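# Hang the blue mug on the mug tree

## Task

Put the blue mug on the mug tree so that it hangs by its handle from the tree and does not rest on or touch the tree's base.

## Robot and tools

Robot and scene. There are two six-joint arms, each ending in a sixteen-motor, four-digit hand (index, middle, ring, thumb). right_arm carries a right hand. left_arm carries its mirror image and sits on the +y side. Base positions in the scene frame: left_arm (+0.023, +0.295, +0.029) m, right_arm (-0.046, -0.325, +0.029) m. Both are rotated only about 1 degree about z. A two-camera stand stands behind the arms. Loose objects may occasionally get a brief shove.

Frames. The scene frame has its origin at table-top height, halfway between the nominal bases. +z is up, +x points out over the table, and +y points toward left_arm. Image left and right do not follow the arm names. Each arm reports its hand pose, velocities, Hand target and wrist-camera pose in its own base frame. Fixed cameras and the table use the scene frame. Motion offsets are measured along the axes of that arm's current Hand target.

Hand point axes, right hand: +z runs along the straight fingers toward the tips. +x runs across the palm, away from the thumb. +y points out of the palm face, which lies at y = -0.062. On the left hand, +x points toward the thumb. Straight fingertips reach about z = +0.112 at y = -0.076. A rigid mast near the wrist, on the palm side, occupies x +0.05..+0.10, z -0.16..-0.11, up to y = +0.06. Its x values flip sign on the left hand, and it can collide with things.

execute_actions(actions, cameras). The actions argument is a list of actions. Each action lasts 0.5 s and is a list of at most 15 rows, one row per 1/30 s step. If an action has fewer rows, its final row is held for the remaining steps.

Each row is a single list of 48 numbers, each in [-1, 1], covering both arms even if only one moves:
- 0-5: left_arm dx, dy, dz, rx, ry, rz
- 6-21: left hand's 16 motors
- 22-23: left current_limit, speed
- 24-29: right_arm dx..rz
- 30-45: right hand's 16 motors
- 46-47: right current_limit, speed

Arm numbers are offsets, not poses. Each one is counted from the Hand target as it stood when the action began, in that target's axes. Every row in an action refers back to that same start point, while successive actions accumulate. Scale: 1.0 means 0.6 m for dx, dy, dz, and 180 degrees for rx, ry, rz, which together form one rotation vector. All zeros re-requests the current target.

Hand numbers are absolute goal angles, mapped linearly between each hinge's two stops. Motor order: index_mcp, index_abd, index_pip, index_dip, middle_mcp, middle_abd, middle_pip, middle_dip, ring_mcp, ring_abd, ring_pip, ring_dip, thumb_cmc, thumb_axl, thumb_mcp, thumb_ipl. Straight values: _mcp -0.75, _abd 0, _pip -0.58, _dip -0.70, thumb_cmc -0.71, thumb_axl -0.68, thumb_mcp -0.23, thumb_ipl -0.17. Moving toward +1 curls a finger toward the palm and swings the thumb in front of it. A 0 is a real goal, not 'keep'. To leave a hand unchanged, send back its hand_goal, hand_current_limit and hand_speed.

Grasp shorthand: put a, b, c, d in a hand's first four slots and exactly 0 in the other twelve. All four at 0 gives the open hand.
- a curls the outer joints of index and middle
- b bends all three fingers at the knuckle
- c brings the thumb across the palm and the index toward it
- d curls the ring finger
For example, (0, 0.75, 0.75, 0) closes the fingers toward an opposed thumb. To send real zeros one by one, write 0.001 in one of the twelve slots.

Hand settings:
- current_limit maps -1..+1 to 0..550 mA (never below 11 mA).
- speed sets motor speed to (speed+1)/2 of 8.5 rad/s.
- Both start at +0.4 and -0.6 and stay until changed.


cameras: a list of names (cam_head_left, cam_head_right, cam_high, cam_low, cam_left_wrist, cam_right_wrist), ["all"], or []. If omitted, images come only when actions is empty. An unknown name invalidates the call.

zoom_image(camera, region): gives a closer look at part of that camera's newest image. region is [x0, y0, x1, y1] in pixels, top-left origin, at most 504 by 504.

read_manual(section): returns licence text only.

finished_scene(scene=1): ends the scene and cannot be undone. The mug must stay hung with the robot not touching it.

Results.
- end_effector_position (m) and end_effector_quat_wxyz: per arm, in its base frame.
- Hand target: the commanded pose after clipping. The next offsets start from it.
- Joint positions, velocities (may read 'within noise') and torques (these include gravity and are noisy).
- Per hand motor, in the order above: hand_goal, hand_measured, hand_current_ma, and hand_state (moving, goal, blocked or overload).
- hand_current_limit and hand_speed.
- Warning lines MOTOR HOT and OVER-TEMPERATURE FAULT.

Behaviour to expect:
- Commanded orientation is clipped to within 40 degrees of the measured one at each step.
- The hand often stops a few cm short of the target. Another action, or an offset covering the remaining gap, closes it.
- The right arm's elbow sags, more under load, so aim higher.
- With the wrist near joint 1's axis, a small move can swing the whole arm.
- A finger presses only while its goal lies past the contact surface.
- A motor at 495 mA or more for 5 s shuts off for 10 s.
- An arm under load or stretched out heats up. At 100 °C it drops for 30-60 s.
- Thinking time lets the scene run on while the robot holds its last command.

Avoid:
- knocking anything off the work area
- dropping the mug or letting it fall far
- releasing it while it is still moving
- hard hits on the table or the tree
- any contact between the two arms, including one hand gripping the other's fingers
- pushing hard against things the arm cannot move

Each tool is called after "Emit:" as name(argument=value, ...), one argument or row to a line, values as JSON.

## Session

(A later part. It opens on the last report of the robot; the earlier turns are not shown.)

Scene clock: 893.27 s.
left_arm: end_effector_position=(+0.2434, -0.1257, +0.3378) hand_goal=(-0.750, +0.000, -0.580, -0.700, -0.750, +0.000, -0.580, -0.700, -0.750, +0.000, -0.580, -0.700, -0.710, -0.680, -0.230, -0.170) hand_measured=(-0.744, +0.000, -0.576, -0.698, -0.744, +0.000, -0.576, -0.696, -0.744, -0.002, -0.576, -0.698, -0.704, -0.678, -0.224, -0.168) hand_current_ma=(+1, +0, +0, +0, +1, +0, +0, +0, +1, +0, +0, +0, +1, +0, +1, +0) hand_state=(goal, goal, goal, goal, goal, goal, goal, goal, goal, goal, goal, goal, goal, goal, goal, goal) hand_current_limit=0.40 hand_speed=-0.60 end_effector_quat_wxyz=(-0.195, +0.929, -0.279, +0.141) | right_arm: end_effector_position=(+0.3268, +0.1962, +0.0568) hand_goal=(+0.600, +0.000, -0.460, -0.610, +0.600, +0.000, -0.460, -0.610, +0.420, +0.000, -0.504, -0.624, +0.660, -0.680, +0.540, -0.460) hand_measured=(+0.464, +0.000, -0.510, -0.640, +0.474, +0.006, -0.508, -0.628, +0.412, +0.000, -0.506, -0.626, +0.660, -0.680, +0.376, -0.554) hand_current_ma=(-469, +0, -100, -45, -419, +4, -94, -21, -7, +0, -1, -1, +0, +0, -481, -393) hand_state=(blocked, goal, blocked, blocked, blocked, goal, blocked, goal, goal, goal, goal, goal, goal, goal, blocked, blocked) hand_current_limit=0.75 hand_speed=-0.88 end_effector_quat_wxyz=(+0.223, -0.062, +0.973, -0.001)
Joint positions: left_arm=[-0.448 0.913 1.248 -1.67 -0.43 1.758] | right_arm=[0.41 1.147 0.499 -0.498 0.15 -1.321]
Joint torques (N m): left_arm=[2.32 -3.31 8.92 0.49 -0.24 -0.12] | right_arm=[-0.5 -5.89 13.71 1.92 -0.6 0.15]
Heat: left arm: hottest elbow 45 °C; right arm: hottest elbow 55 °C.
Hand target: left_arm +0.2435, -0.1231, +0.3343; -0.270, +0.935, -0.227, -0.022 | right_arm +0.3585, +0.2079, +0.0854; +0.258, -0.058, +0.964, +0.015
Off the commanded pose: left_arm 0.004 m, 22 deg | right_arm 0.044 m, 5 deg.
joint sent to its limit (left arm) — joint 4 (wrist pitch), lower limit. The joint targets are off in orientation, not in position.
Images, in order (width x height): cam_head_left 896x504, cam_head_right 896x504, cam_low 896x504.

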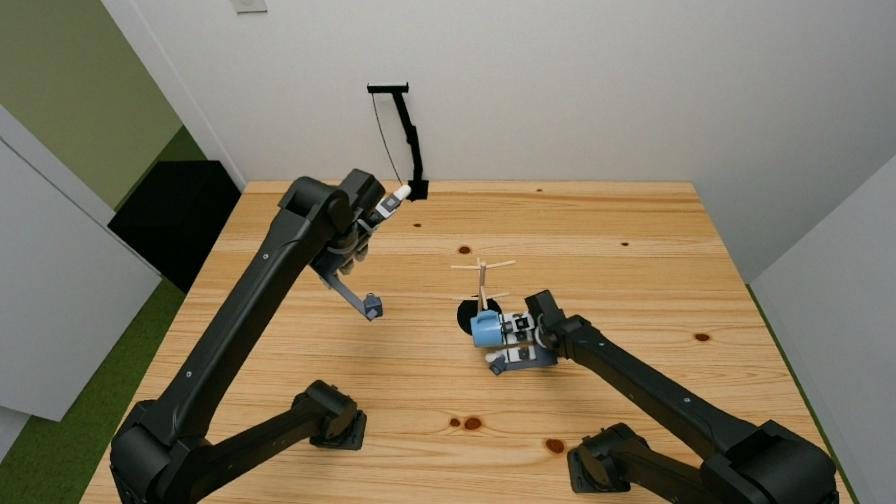

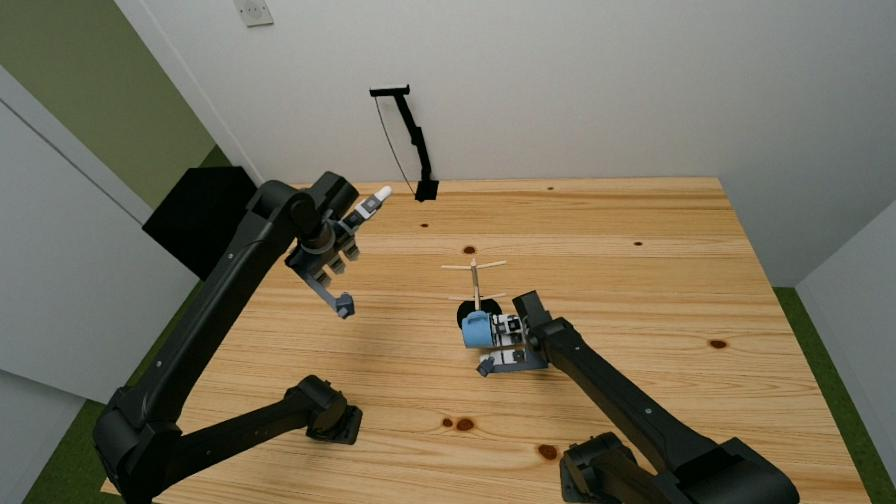

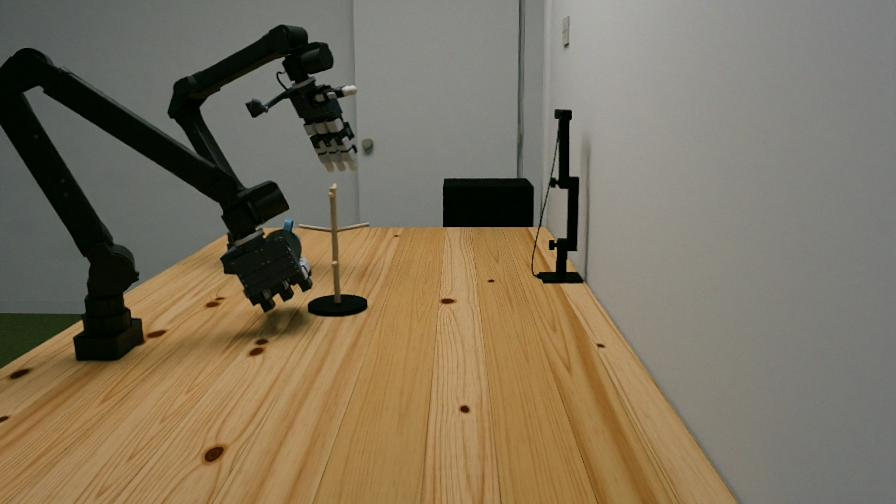

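Emit:
execute_actions(
  actions=[
    [[0,0,0,0,0,0,0,0,0,0,0,0,0,0,0,0,0,0,0,0,0,0,0.4,-0.6,-0.0239,0.0033,0.0186,0,0,0,0.6,0,-0.46,-0.61,0.6,0,-0.46,-0.61,0.42,0,-0.504,-0.623,0.66,-0.68,0.54,-0.46,0.75,-0.88]],
  ],
  cameras=["cam_low","cam_head_left","cam_high"],
)

Emit:
zoom_image(
  camera="cam_low",
  region=[250, 190, 350, 290],
)

Emit:
zoom_image(
  camera="cam_head_left",
  region=[450, 270, 540, 360],
)

Emit:
zoom_image(
  camera="cam_high",
  region=[310, 170, 430, 290],
)

Scene clock: 901.47 s.
left_arm: end_effector_position=(+0.2434, -0.1257, +0.3378) hand_goal=(-0.750, +0.000, -0.580, -0.700, -0.750, +0.000, -0.580, -0.700, -0.750, +0.000, -0.580, -0.700, -0.710, -0.680, -0.230, -0.170) hand_measured=(-0.744, +0.000, -0.576, -0.698, -0.744, +0.000, -0.576, -0.696, -0.744, -0.002, -0.576, -0.698, -0.704, -0.678, -0.224, -0.168) hand_current_ma=(+1, +0, +0, +0, +1, +0, +0, +0, +1, +0, +0, +0, +1, +0, +1, +0) hand_state=(goal, goal, goal, goal, goal, goal, goal, goal, goal, goal, goal, goal, goal, goal, goal, goal) hand_current_limit=0.40 hand_speed=-0.60 end_effector_quat_wxyz=(-0.195, +0.929, -0.279, +0.141) | right_arm: end_effector_position=(+0.3441, +0.2017, +0.0548) hand_goal=(+0.600, +0.000, -0.460, -0.610, +0.600, +0.000, -0.460, -0.610, +0.420, +0.000, -0.504, -0.624, +0.660, -0.680, +0.540, -0.460) hand_measured=(+0.464, +0.000, -0.510, -0.640, +0.474, +0.006, -0.508, -0.628, +0.412, +0.000, -0.506, -0.626, +0.660, -0.680, +0.376, -0.554) hand_current_ma=(-469, +0, -100, -45, -419, +4, -94, -21, -7, +0, -1, -1, +0, +0, -481, -393) hand_state=(blocked, goal, blocked, blocked, blocked, goal, blocked, goal, goal, goal, goal, goal, goal, goal, blocked, blocked) hand_current_limit=0.75 hand_speed=-0.88 end_effector_quat_wxyz=(+0.223, -0.063, +0.973, +0.000)
Joint positions: left_arm=[-0.448 0.913 1.248 -1.67 -0.43 1.758] | right_arm=[0.402 1.21 0.538 -0.472 0.145 -1.33]
Joint torques (N m): left_arm=[2.26 -3.19 8.92 0.49 -0.24 -0.12] | right_arm=[-1.03 -6.42 13.48 2.02 -0.62 0.15]
Heat: left arm: hottest elbow 45 °C; right arm: hottest elbow 57 °C.
Hand target: left_arm +0.2435, -0.1231, +0.3343; -0.270, +0.935, -0.227, -0.022 | right_arm +0.3761, +0.2121, +0.0829; +0.258, -0.058, +0.964, +0.015
Off the commanded pose: left_arm 0.004 m, 22 deg | right_arm 0.044 m, 5 deg.
joint sent to its limit (left arm) — joint 4 (wrist pitch), lower limit. The joint targets are off in orientation, not in position.
Images, in order (width x height): cam_head_left 896x504, cam_high 896x504, cam_low 896x504.

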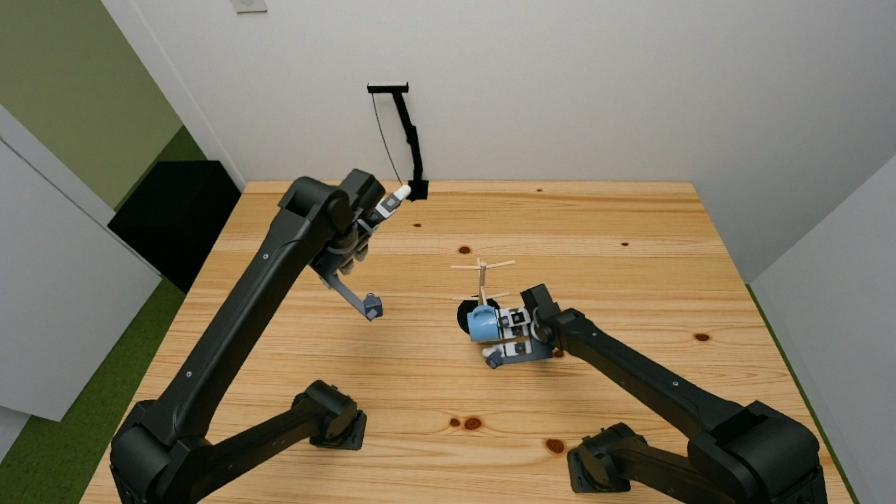

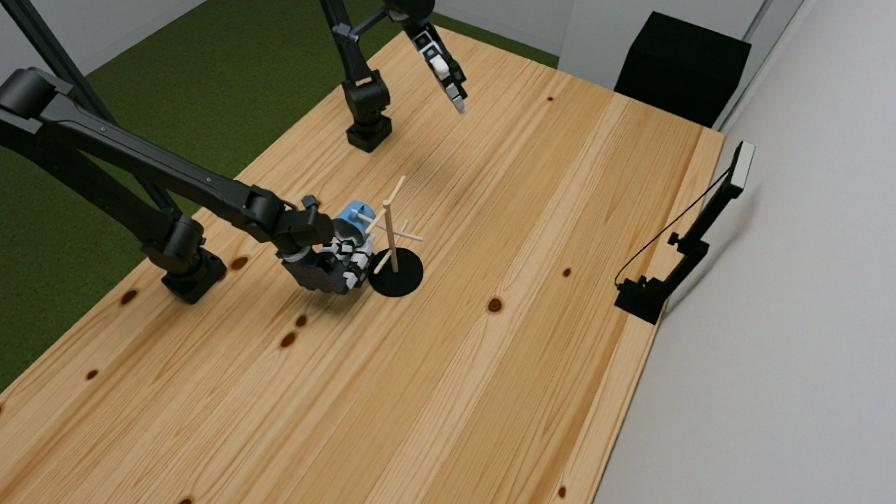

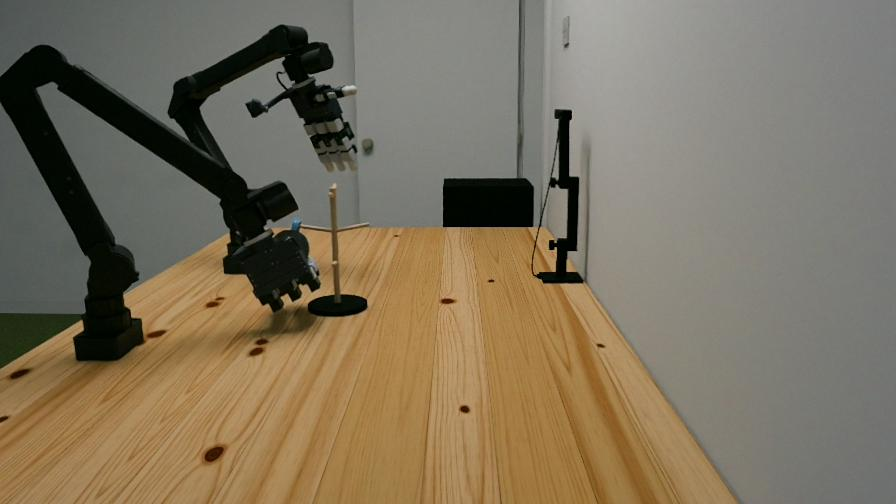

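Scaled by 5.040 from the camera's 896x504 image, which has a finer 1280x720 frame.

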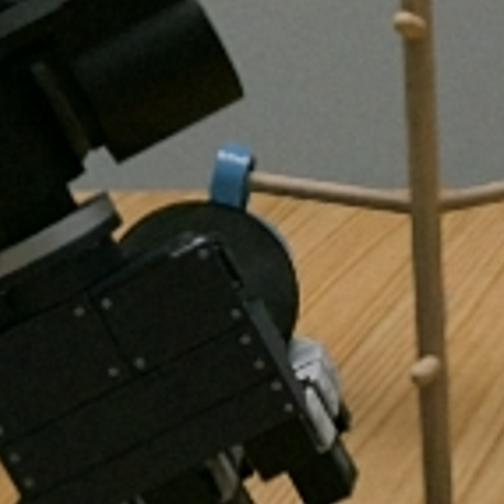

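Scaled by 5.600 from the camera's 896x504 image, which has a finer 1280x720 frame.

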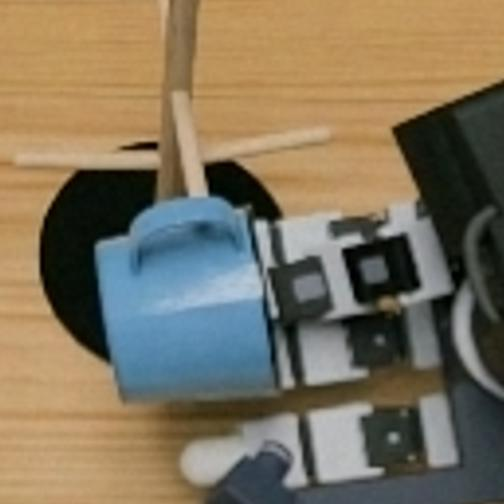

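Scaled by 4.200 from the camera's 896x504 image, which has a finer 1280x720 frame.

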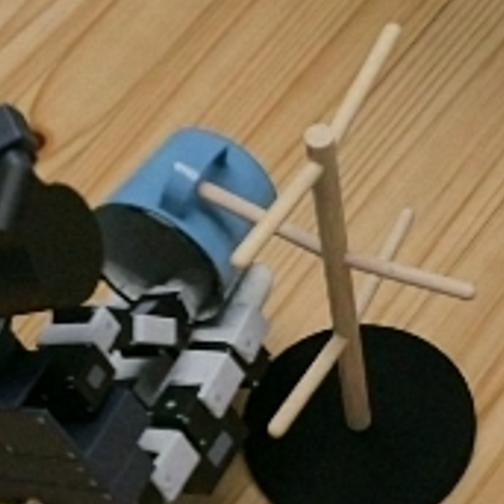

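Emit:
execute_actions(
  actions=[
    [[0,0,0,0,0,0,0,0,0,0,0,0,0,0,0,0,0,0,0,0,0,0,0.4,-0.6,-0.0235,0,0.0193,0,0,0,0.6,0,-0.46,-0.61,0.6,0,-0.46,-0.61,0.42,0,-0.504,-0.623,0.66,-0.68,0.54,-0.46,0.75,-0.88]],
  ],
  cameras=["cam_low","cam_head_left","cam_high"],
)

Emit:
zoom_image(
  camera="cam_low",
  region=[250, 190, 350, 290],
)

Emit:
zoom_image(
  camera="cam_head_left",
  region=[450, 270, 540, 360],
)

Emit:
zoom_image(
  camera="cam_high",
  region=[310, 170, 430, 290],
)

Scene clock: 911.37 s.
left_arm: end_effector_position=(+0.2434, -0.1257, +0.3378) hand_goal=(-0.750, +0.000, -0.580, -0.700, -0.750, +0.000, -0.580, -0.700, -0.750, +0.000, -0.580, -0.700, -0.710, -0.680, -0.230, -0.170) hand_measured=(-0.744, +0.000, -0.576, -0.698, -0.744, +0.000, -0.576, -0.696, -0.744, -0.002, -0.576, -0.698, -0.704, -0.678, -0.224, -0.168) hand_current_ma=(+1, +0, +0, +0, +1, +0, +0, +0, +1, +0, +0, +0, +1, +0, +1, +0) hand_state=(goal, goal, goal, goal, goal, goal, goal, goal, goal, goal, goal, goal, goal, goal, goal, goal) hand_current_limit=0.40 hand_speed=-0.60 end_effector_quat_wxyz=(-0.195, +0.929, -0.279, +0.141) | right_arm: end_effector_position=(+0.3621, +0.2040, +0.0524) hand_goal=(+0.600, +0.000, -0.460, -0.610, +0.600, +0.000, -0.460, -0.610, +0.420, +0.000, -0.504, -0.624, +0.660, -0.680, +0.540, -0.460) hand_measured=(+0.464, +0.000, -0.510, -0.640, +0.474, +0.006, -0.508, -0.628, +0.412, +0.000, -0.506, -0.626, +0.660, -0.680, +0.376, -0.554) hand_current_ma=(-469, +0, -100, -45, -419, +4, -94, -21, -7, +0, -1, -1, +0, +0, -481, -393) hand_state=(blocked, goal, blocked, blocked, blocked, goal, blocked, goal, goal, goal, goal, goal, goal, goal, blocked, blocked) hand_current_limit=0.75 hand_speed=-0.88 end_effector_quat_wxyz=(+0.223, -0.062, +0.973, +0.000)
Joint positions: left_arm=[-0.448 0.913 1.248 -1.67 -0.43 1.758] | right_arm=[0.386 1.268 0.576 -0.45 0.138 -1.343]
Joint torques (N m): left_arm=[2.32 -3.25 8.92 0.49 -0.24 -0.12] | right_arm=[-0.67 -7.47 13.29 1.95 -0.63 0.12]
Heat: left arm: hottest elbow 45 °C; right arm: hottest elbow 58 °C.
Hand target: left_arm +0.2435, -0.1231, +0.3343; -0.270, +0.935, -0.227, -0.022 | right_arm +0.3939, +0.2142, +0.0799; +0.258, -0.058, +0.964, +0.015
Off the commanded pose: left_arm 0.004 m, 22 deg | right_arm 0.043 m, 5 deg.
joint sent to its limit (left arm) — joint 4 (wrist pitch), lower limit. The joint targets are off in orientation, not in position.
Images, in order (width x height): cam_head_left 896x504, cam_high 896x504, cam_low 896x504.

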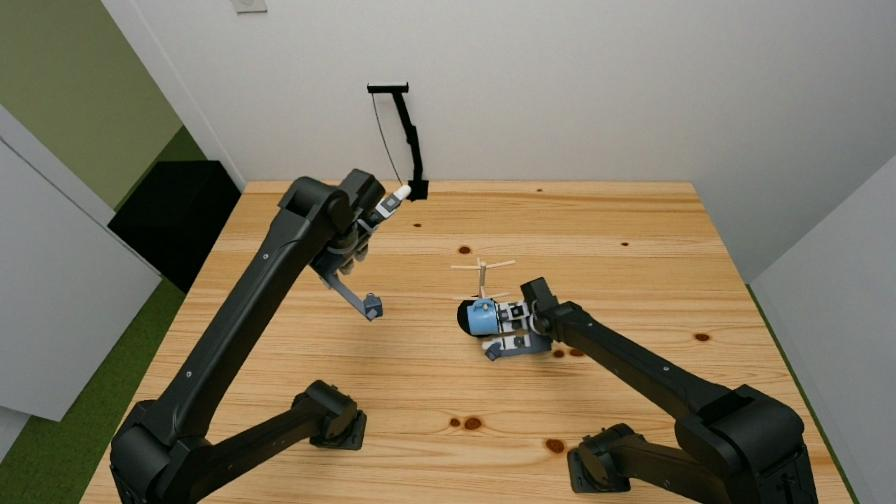

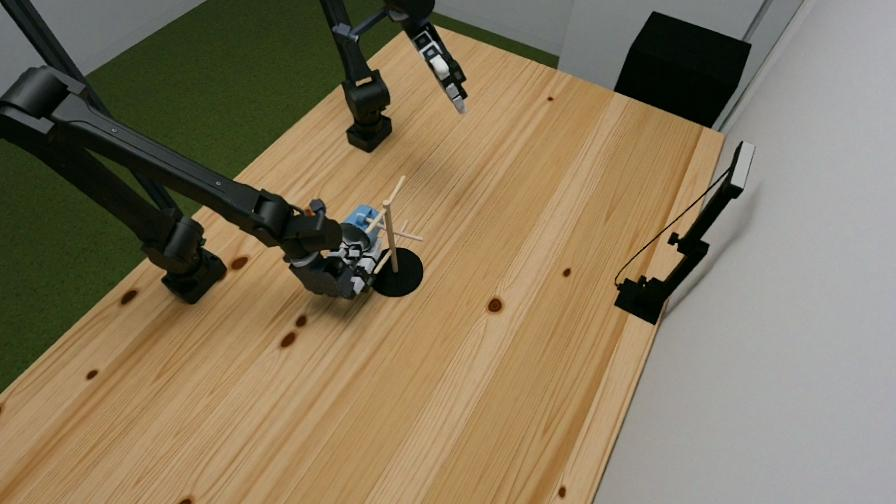

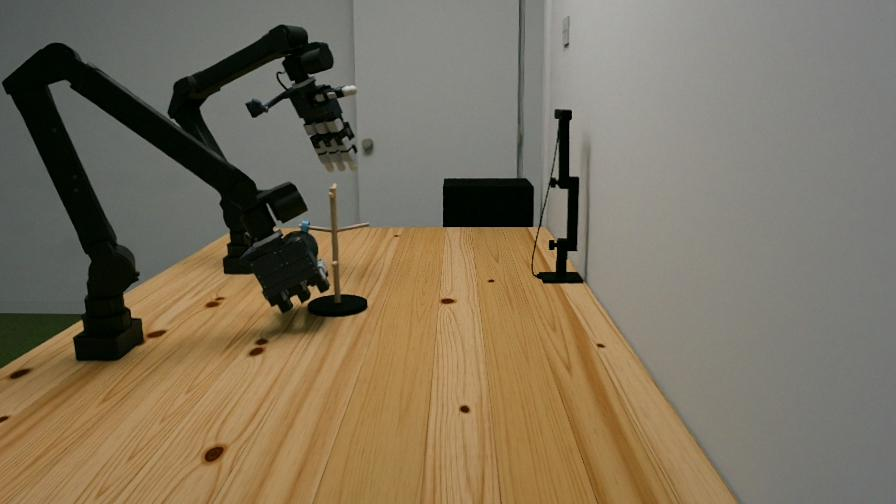

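Scaled by 5.040 from the camera's 896x504 image, which has a finer 1280x720 frame.

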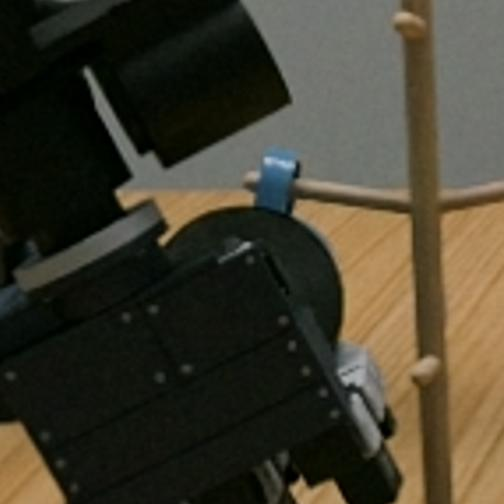

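Scaled by 5.600 from the camera's 896x504 image, which has a finer 1280x720 frame.

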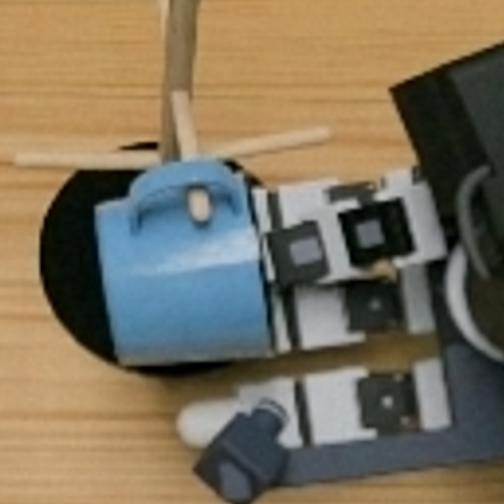

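Scaled by 4.200 from the camera's 896x504 image, which has a finer 1280x720 frame.

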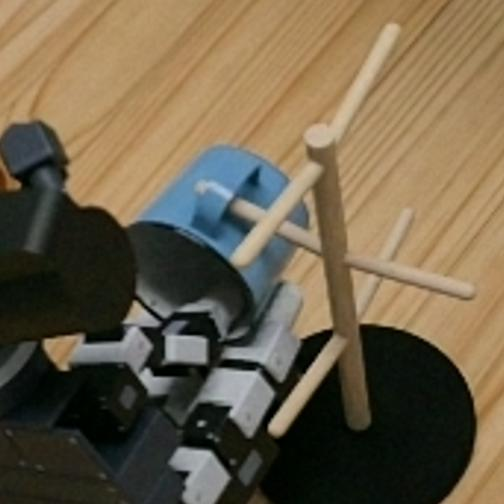

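Emit:
execute_actions(
  actions=[
    [[0,0,0,0,0,0,0,0,0,0,0,0,0,0,0,0,0,0,0,0,0,0,0.4,-0.6,0.0042,0,0.0072,0,0,0,0.6,0,-0.46,-0.61,0.6,0,-0.46,-0.61,0.42,0,-0.504,-0.623,0.66,-0.68,0.54,-0.46,0.75,-0.88]],
  ],
  cameras=["cam_low","cam_head_left","cam_high"],
)

Emit:
zoom_image(
  camera="cam_low",
  region=[280, 200, 350, 270],
)

Emit:
zoom_image(
  camera="cam_high",
  region=[330, 190, 400, 260],
)

Scene clock: 923.17 s.
left_arm: end_effector_position=(+0.2434, -0.1257, +0.3378) hand_goal=(-0.750, +0.000, -0.580, -0.700, -0.750, +0.000, -0.580, -0.700, -0.750, +0.000, -0.580, -0.700, -0.710, -0.680, -0.230, -0.170) hand_measured=(-0.744, +0.000, -0.576, -0.698, -0.744, +0.000, -0.576, -0.696, -0.744, -0.002, -0.576, -0.698, -0.704, -0.678, -0.224, -0.168) hand_current_ma=(+1, +0, +0, +0, +1, +0, +0, +0, +1, +0, +0, +0, +1, +0, +1, +0) hand_state=(goal, goal, goal, goal, goal, goal, goal, goal, goal, goal, goal, goal, goal, goal, goal, goal) hand_current_limit=0.40 hand_speed=-0.60 end_effector_quat_wxyz=(-0.195, +0.929, -0.279, +0.141) | right_arm: end_effector_position=(+0.3649, +0.2051, +0.0502) hand_goal=(+0.600, +0.000, -0.460, -0.610, +0.600, +0.000, -0.460, -0.610, +0.420, +0.000, -0.504, -0.624, +0.660, -0.680, +0.540, -0.460) hand_measured=(+0.464, +0.000, -0.510, -0.640, +0.474, +0.006, -0.508, -0.628, +0.412, +0.000, -0.506, -0.626, +0.660, -0.680, +0.376, -0.554) hand_current_ma=(-469, +0, -100, -45, -419, +4, -94, -21, -7, +0, -1, -1, +0, +0, -481, -393) hand_state=(blocked, goal, blocked, blocked, blocked, goal, blocked, goal, goal, goal, goal, goal, goal, goal, blocked, blocked) hand_current_limit=0.75 hand_speed=-0.88 end_effector_quat_wxyz=(+0.226, -0.062, +0.972, +0.001)
Joint positions: left_arm=[-0.448 0.913 1.248 -1.67 -0.43 1.758] | right_arm=[0.386 1.28 0.576 -0.431 0.138 -1.343]
Joint torques (N m): left_arm=[2.32 -3.25 8.92 0.49 -0.24 -0.12] | right_arm=[-0.67 -7.41 12.64 2.02 -0.66 0.14]
Heat: left arm: hottest elbow 45 °C; right arm: hottest elbow 59 °C.
Hand target: left_arm +0.2435, -0.1231, +0.3343; -0.270, +0.935, -0.227, -0.022 | right_arm +0.3939, +0.2142, +0.0748; +0.258, -0.058, +0.964, +0.015
Off the commanded pose: left_arm 0.004 m, 22 deg | right_arm 0.039 m, 4 deg.
joint sent to its limit (left arm) — joint 4 (wrist pitch), lower limit. The joint targets are off in orientation, not in position.
Images, in order (width x height): cam_head_left 896x504, cam_high 896x504, cam_low 896x504.

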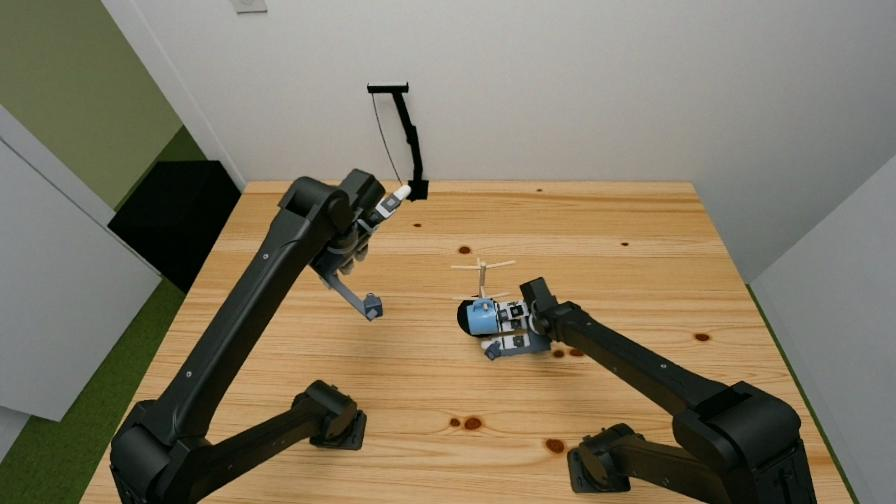

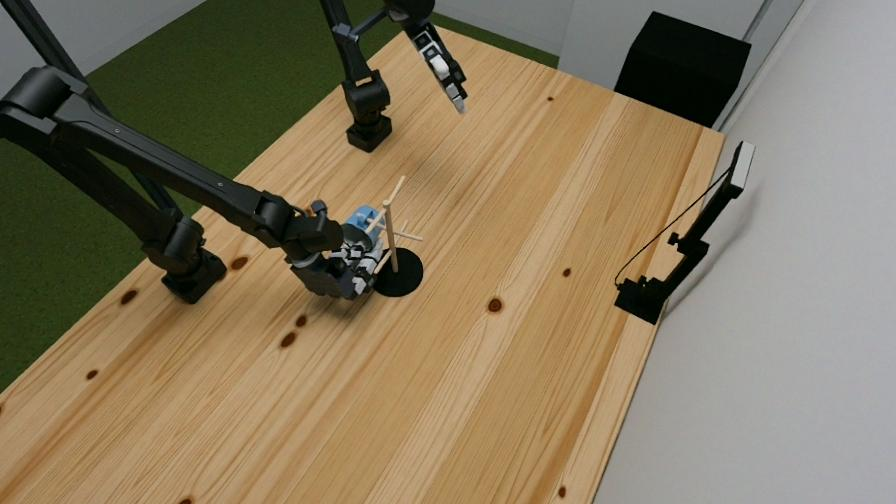

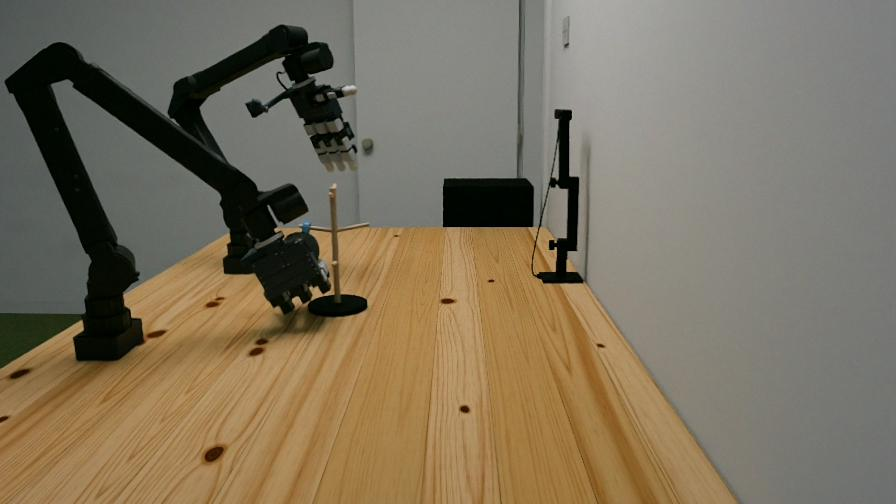

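Scaled by 7.200 from the camera's 896x504 image, which has a finer 1280x720 frame.

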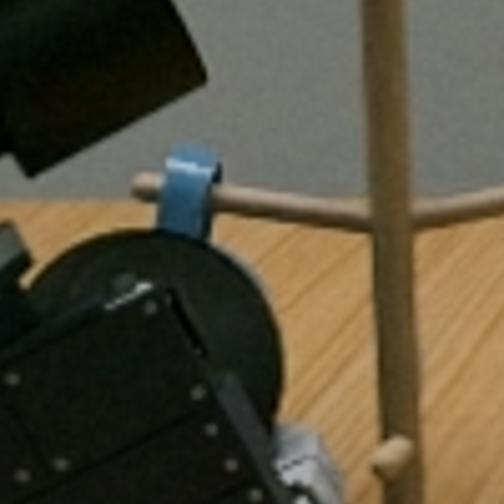

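Scaled by 7.200 from the camera's 896x504 image, which has a finer 1280x720 frame.

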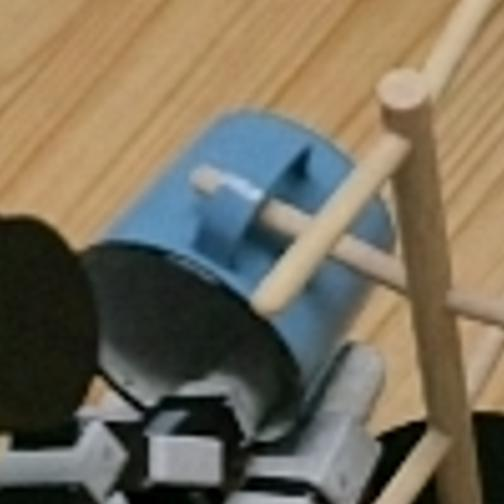

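Emit:
execute_actions(
  actions=[
    [[0,0,0,0,0,0,0,0,0,0,0,0,0,0,0,0,0,0,0,0,0,0,0.4,-0.6,0.0127,0,0.0119,0,0,0,0.6,0,-0.46,-0.61,0.6,0,-0.46,-0.61,0.42,0,-0.504,-0.623,0.66,-0.68,0.54,-0.46,0.75,-0.88]],
  ],
  cameras=["cam_low","cam_high"],
)

Emit:
zoom_image(
  camera="cam_low",
  region=[280, 200, 350, 270],
)

Emit:
zoom_image(
  camera="cam_high",
  region=[330, 190, 400, 260],
)

Scene clock: 929.10 s.
left_arm: end_effector_position=(+0.2434, -0.1257, +0.3378) hand_goal=(-0.750, +0.000, -0.580, -0.700, -0.750, +0.000, -0.580, -0.700, -0.750, +0.000, -0.580, -0.700, -0.710, -0.680, -0.230, -0.170) hand_measured=(-0.744, +0.000, -0.576, -0.698, -0.744, +0.000, -0.576, -0.696, -0.744, -0.002, -0.576, -0.698, -0.704, -0.678, -0.224, -0.168) hand_current_ma=(+1, +0, +0, +0, +1, +0, +0, +0, +1, +0, +0, +0, +1, +0, +1, +0) hand_state=(goal, goal, goal, goal, goal, goal, goal, goal, goal, goal, goal, goal, goal, goal, goal, goal) hand_current_limit=0.40 hand_speed=-0.60 end_effector_quat_wxyz=(-0.195, +0.929, -0.279, +0.141) | right_arm: end_effector_position=(+0.3708, +0.2075, +0.0482) hand_goal=(+0.600, +0.000, -0.460, -0.610, +0.600, +0.000, -0.460, -0.610, +0.420, +0.000, -0.504, -0.624, +0.660, -0.680, +0.540, -0.460) hand_measured=(+0.464, +0.000, -0.510, -0.640, +0.474, +0.006, -0.508, -0.628, +0.412, +0.000, -0.506, -0.626, +0.660, -0.680, +0.376, -0.554) hand_current_ma=(-469, +0, -100, -45, -419, +4, -94, -21, -7, +0, -1, -1, +0, +0, -481, -393) hand_state=(blocked, goal, blocked, blocked, blocked, goal, blocked, goal, goal, goal, goal, goal, goal, goal, blocked, blocked) hand_current_limit=0.75 hand_speed=-0.88 end_effector_quat_wxyz=(+0.234, -0.062, +0.970, +0.004)
Joint positions: left_arm=[-0.448 0.913 1.248 -1.67 -0.43 1.758] | right_arm=[0.386 1.299 0.576 -0.394 0.138 -1.343]
Joint torques (N m): left_arm=[2.32 -3.31 8.92 0.47 -0.24 -0.12] | right_arm=[-0.5 -7.65 11.04 1.95 -0.57 0.2]
Heat: left arm: hottest elbow 45 °C; right arm: hottest elbow 59 °C.
Hand target: left_arm +0.2435, -0.1231, +0.3343; -0.270, +0.935, -0.227, -0.022 | right_arm +0.3909, +0.2138, +0.0649; +0.258, -0.058, +0.964, +0.015
Off the commanded pose: left_arm 0.004 m, 22 deg | right_arm 0.027 m, 3 deg.
joint sent to its limit (left arm) — joint 4 (wrist pitch), lower limit. The joint targets are off in orientation, not in position.
Images, in order (width x height): cam_high 896x504, cam_low 896x504.

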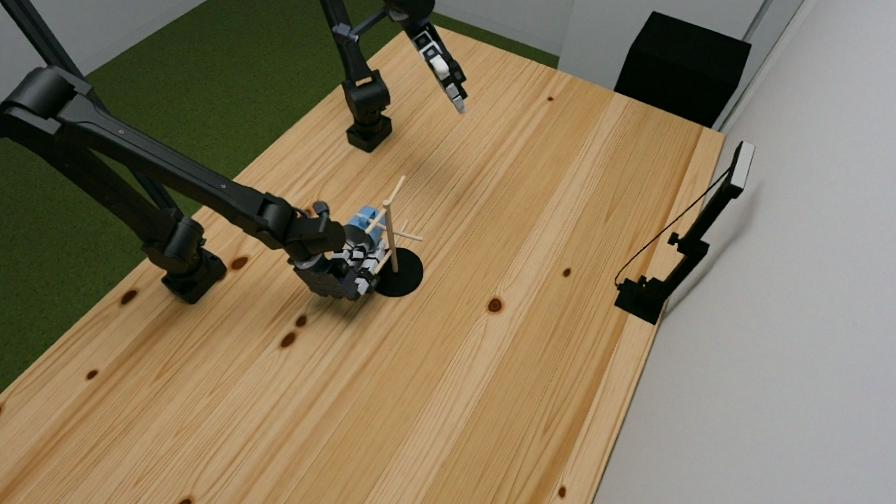

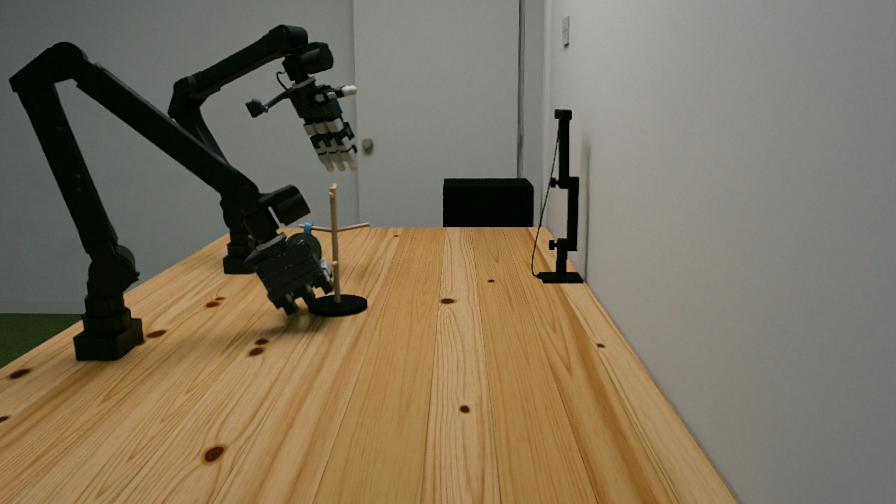

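Scaled by 7.200 from the camera's 896x504 image, which has a finer 1280x720 frame.

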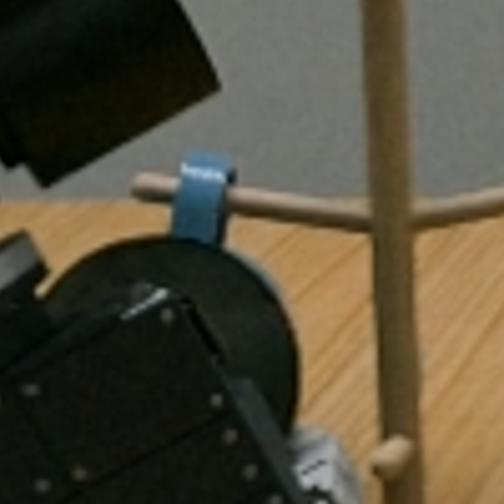

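Scaled by 7.200 from the camera's 896x504 image, which has a finer 1280x720 frame.

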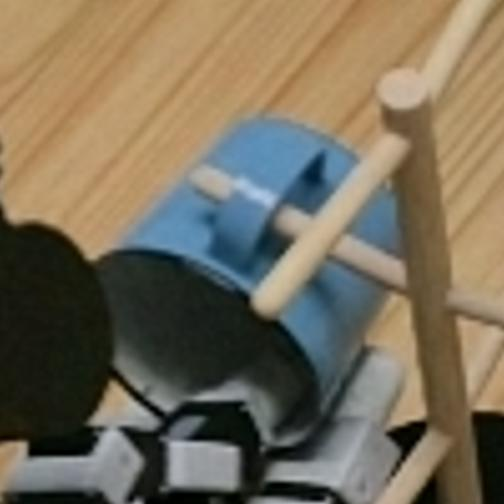

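Emit:
execute_actions(
  actions=[
    [[0,0,0,0,0,0,0,0,0,0,0,0,0,0,0,0,0,0,0,0,0,0,0.4,-0.6,0.0207,0,-0.0042,0,0,0,0.6,0,-0.46,-0.61,0.6,0,-0.46,-0.61,0.42,0,-0.504,-0.623,0.66,-0.68,0.54,-0.46,0.75,-0.88]],
  ],
  cameras=["cam_low","cam_high"],
)

Emit:
zoom_image(
  camera="cam_low",
  region=[250, 200, 370, 320],
)

Scene clock: 934.97 s.
left_arm: end_effector_position=(+0.2434, -0.1257, +0.3378) hand_goal=(-0.750, +0.000, -0.580, -0.700, -0.750, +0.000, -0.580, -0.700, -0.750, +0.000, -0.580, -0.700, -0.710, -0.680, -0.230, -0.170) hand_measured=(-0.744, +0.000, -0.576, -0.698, -0.744, +0.000, -0.576, -0.696, -0.744, -0.002, -0.576, -0.698, -0.704, -0.678, -0.224, -0.168) hand_current_ma=(+1, +0, +0, +0, +1, +0, +0, +0, +1, +0, +0, +0, +1, +0, +1, +0) hand_state=(goal, goal, goal, goal, goal, goal, goal, goal, goal, goal, goal, goal, goal, goal, goal, goal) hand_current_limit=0.40 hand_speed=-0.60 end_effector_quat_wxyz=(-0.195, +0.929, -0.279, +0.141) | right_arm: end_effector_position=(+0.3706, +0.2074, +0.0475) hand_goal=(+0.600, +0.000, -0.460, -0.610, +0.600, +0.000, -0.460, -0.610, +0.420, +0.000, -0.504, -0.624, +0.660, -0.680, +0.540, -0.460) hand_measured=(+0.464, +0.000, -0.510, -0.640, +0.474, +0.006, -0.508, -0.628, +0.412, +0.000, -0.506, -0.626, +0.660, -0.680, +0.376, -0.554) hand_current_ma=(-469, +0, -100, -45, -419, +4, -94, -21, -7, +0, -1, -1, +0, +0, -481, -393) hand_state=(blocked, goal, blocked, blocked, blocked, goal, blocked, goal, goal, goal, goal, goal, goal, goal, blocked, blocked) hand_current_limit=0.75 hand_speed=-0.88 end_effector_quat_wxyz=(+0.237, -0.061, +0.970, +0.005)
Joint positions: left_arm=[-0.448 0.913 1.248 -1.67 -0.43 1.758] | right_arm=[0.386 1.299 0.57 -0.382 0.138 -1.343]
Joint torques (N m): left_arm=[2.32 -3.31 8.92 0.49 -0.24 -0.12] | right_arm=[0.09 -9.05 8.65 2.06 -0.42 0.33]
Heat: left arm: hottest elbow 45 °C; right arm: hottest elbow 59 °C.
Hand target: left_arm +0.2435, -0.1231, +0.3343; -0.270, +0.935, -0.227, -0.022 | right_arm +0.3790, +0.2124, +0.0609; +0.258, -0.058, +0.964, +0.015
Off the commanded pose: left_arm 0.004 m, 22 deg | right_arm 0.017 m, 3 deg.
joint sent to its limit (left arm) — joint 4 (wrist pitch), lower limit. The joint targets are off in orientation, not in position.
Images, in order (width x height): cam_high 896x504, cam_low 896x504.

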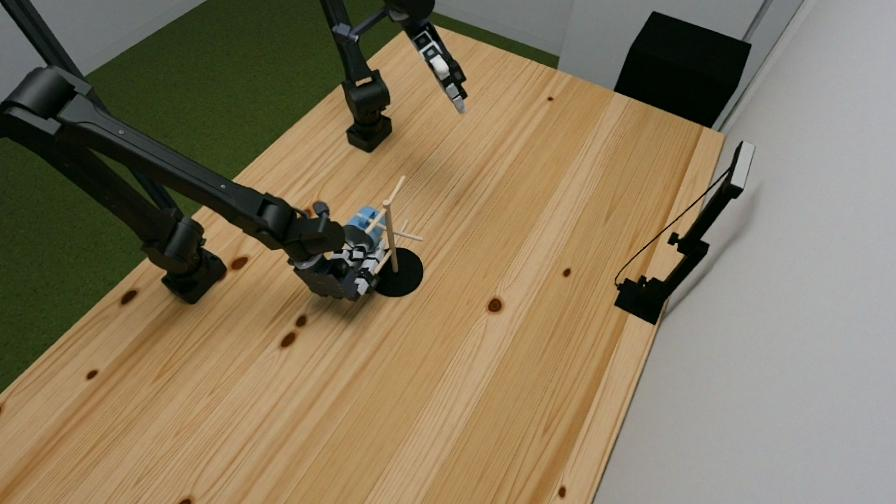

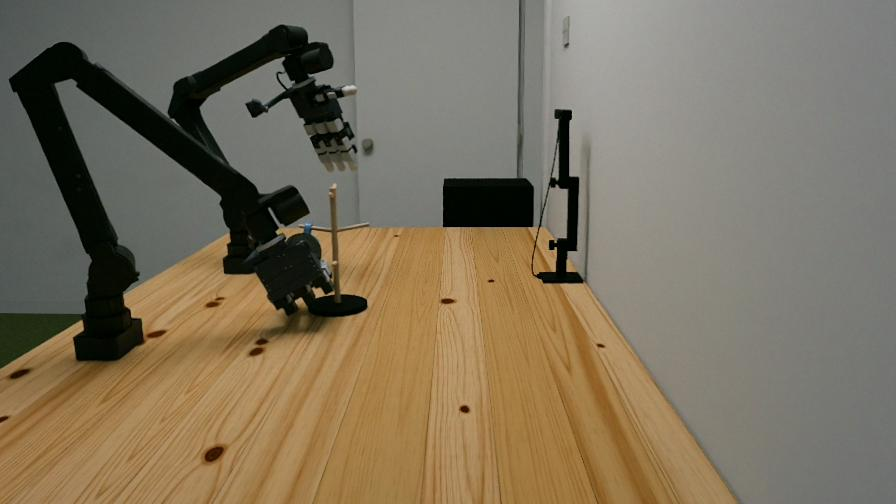

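Scaled by 4.200 from the camera's 896x504 image, which has a finer 1280x720 frame.

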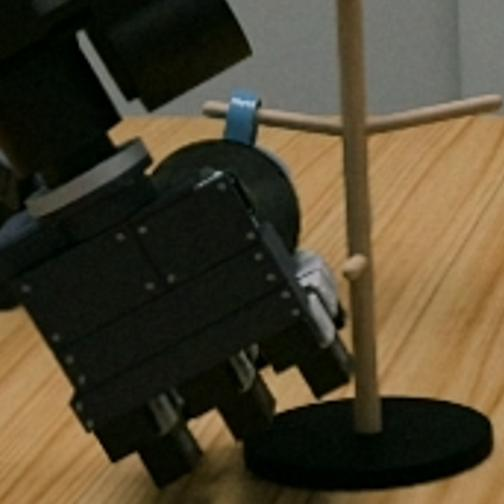

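Emit:
execute_actions(
  actions=[
    [[0,0,0,0,0,0,0,0,0,0,0,0,0,0,0,0,0,0,0,0,0,0,0.4,-0.6,0.0198,0,-0.0057,0,0,0,0.6,0,-0.46,-0.61,0.6,0,-0.46,-0.61,0.42,0,-0.504,-0.623,0.66,-0.68,0.54,-0.46,0.75,-0.88]],
  ],
  cameras=["cam_low"],
)

Emit:
zoom_image(
  camera="cam_low",
  region=[280, 200, 350, 270],
)

Scene clock: 940.90 s.
left_arm: end_effector_position=(+0.2434, -0.1257, +0.3378) hand_goal=(-0.750, +0.000, -0.580, -0.700, -0.750, +0.000, -0.580, -0.700, -0.750, +0.000, -0.580, -0.700, -0.710, -0.680, -0.230, -0.170) hand_measured=(-0.744, +0.000, -0.576, -0.698, -0.744, +0.000, -0.576, -0.696, -0.744, -0.002, -0.576, -0.698, -0.704, -0.678, -0.224, -0.168) hand_current_ma=(+1, +0, +0, +0, +1, +0, +0, +0, +1, +0, +0, +0, +1, +0, +1, +0) hand_state=(goal, goal, goal, goal, goal, goal, goal, goal, goal, goal, goal, goal, goal, goal, goal, goal) hand_current_limit=0.40 hand_speed=-0.60 end_effector_quat_wxyz=(-0.195, +0.929, -0.279, +0.141) | right_arm: end_effector_position=(+0.3605, +0.2034, +0.0451) hand_goal=(+0.600, +0.000, -0.460, -0.610, +0.600, +0.000, -0.460, -0.610, +0.420, +0.000, -0.504, -0.624, +0.660, -0.680, +0.540, -0.460) hand_measured=(+0.466, +0.000, -0.510, -0.640, +0.474, +0.006, -0.508, -0.628, +0.412, +0.000, -0.506, -0.626, +0.660, -0.680, +0.376, -0.554) hand_current_ma=(-467, +0, -100, -45, -419, +4, -94, -21, -7, +0, -1, -1, +0, +0, -481, -393) hand_state=(blocked, goal, blocked, blocked, blocked, goal, blocked, goal, goal, goal, goal, goal, goal, goal, blocked, blocked) hand_current_limit=0.75 hand_speed=-0.88 end_effector_quat_wxyz=(+0.237, -0.061, +0.970, +0.005)
Joint positions: left_arm=[-0.448 0.913 1.248 -1.67 -0.43 1.758] | right_arm=[0.386 1.274 0.54 -0.377 0.138 -1.343]
Joint torques (N m): left_arm=[2.32 -3.31 8.92 0.49 -0.24 -0.12] | right_arm=[1.03 -8.64 8.62 2.09 -0.21 0.4]
Heat: left arm: hottest elbow 45 °C; right arm: hottest elbow 58 °C.
Hand target: left_arm +0.2435, -0.1231, +0.3343; -0.270, +0.935, -0.227, -0.022 | right_arm +0.3671, +0.2109, +0.0580; +0.258, -0.058, +0.964, +0.015
Off the commanded pose: left_arm 0.004 m, 22 deg | right_arm 0.016 m, 3 deg.
joint sent to its limit (left arm) — joint 4 (wrist pitch), lower limit. The joint targets are off in orientation, not in position.
Images, in order (width x height): cam_low 896x504.

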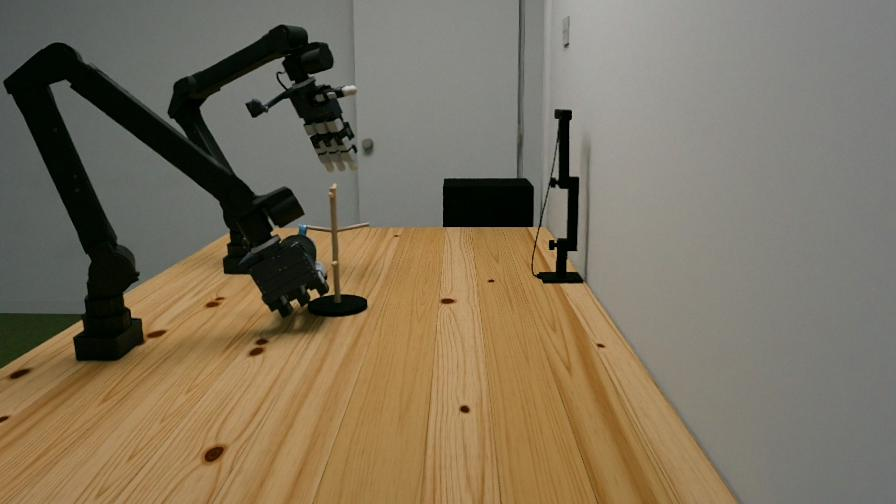

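Scaled by 7.200 from the camera's 896x504 image, which has a finer 1280x720 frame.

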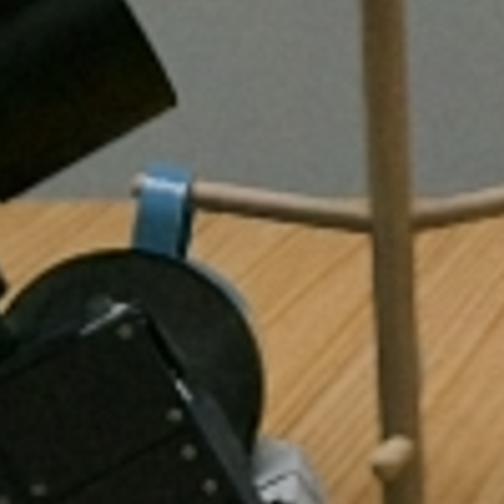

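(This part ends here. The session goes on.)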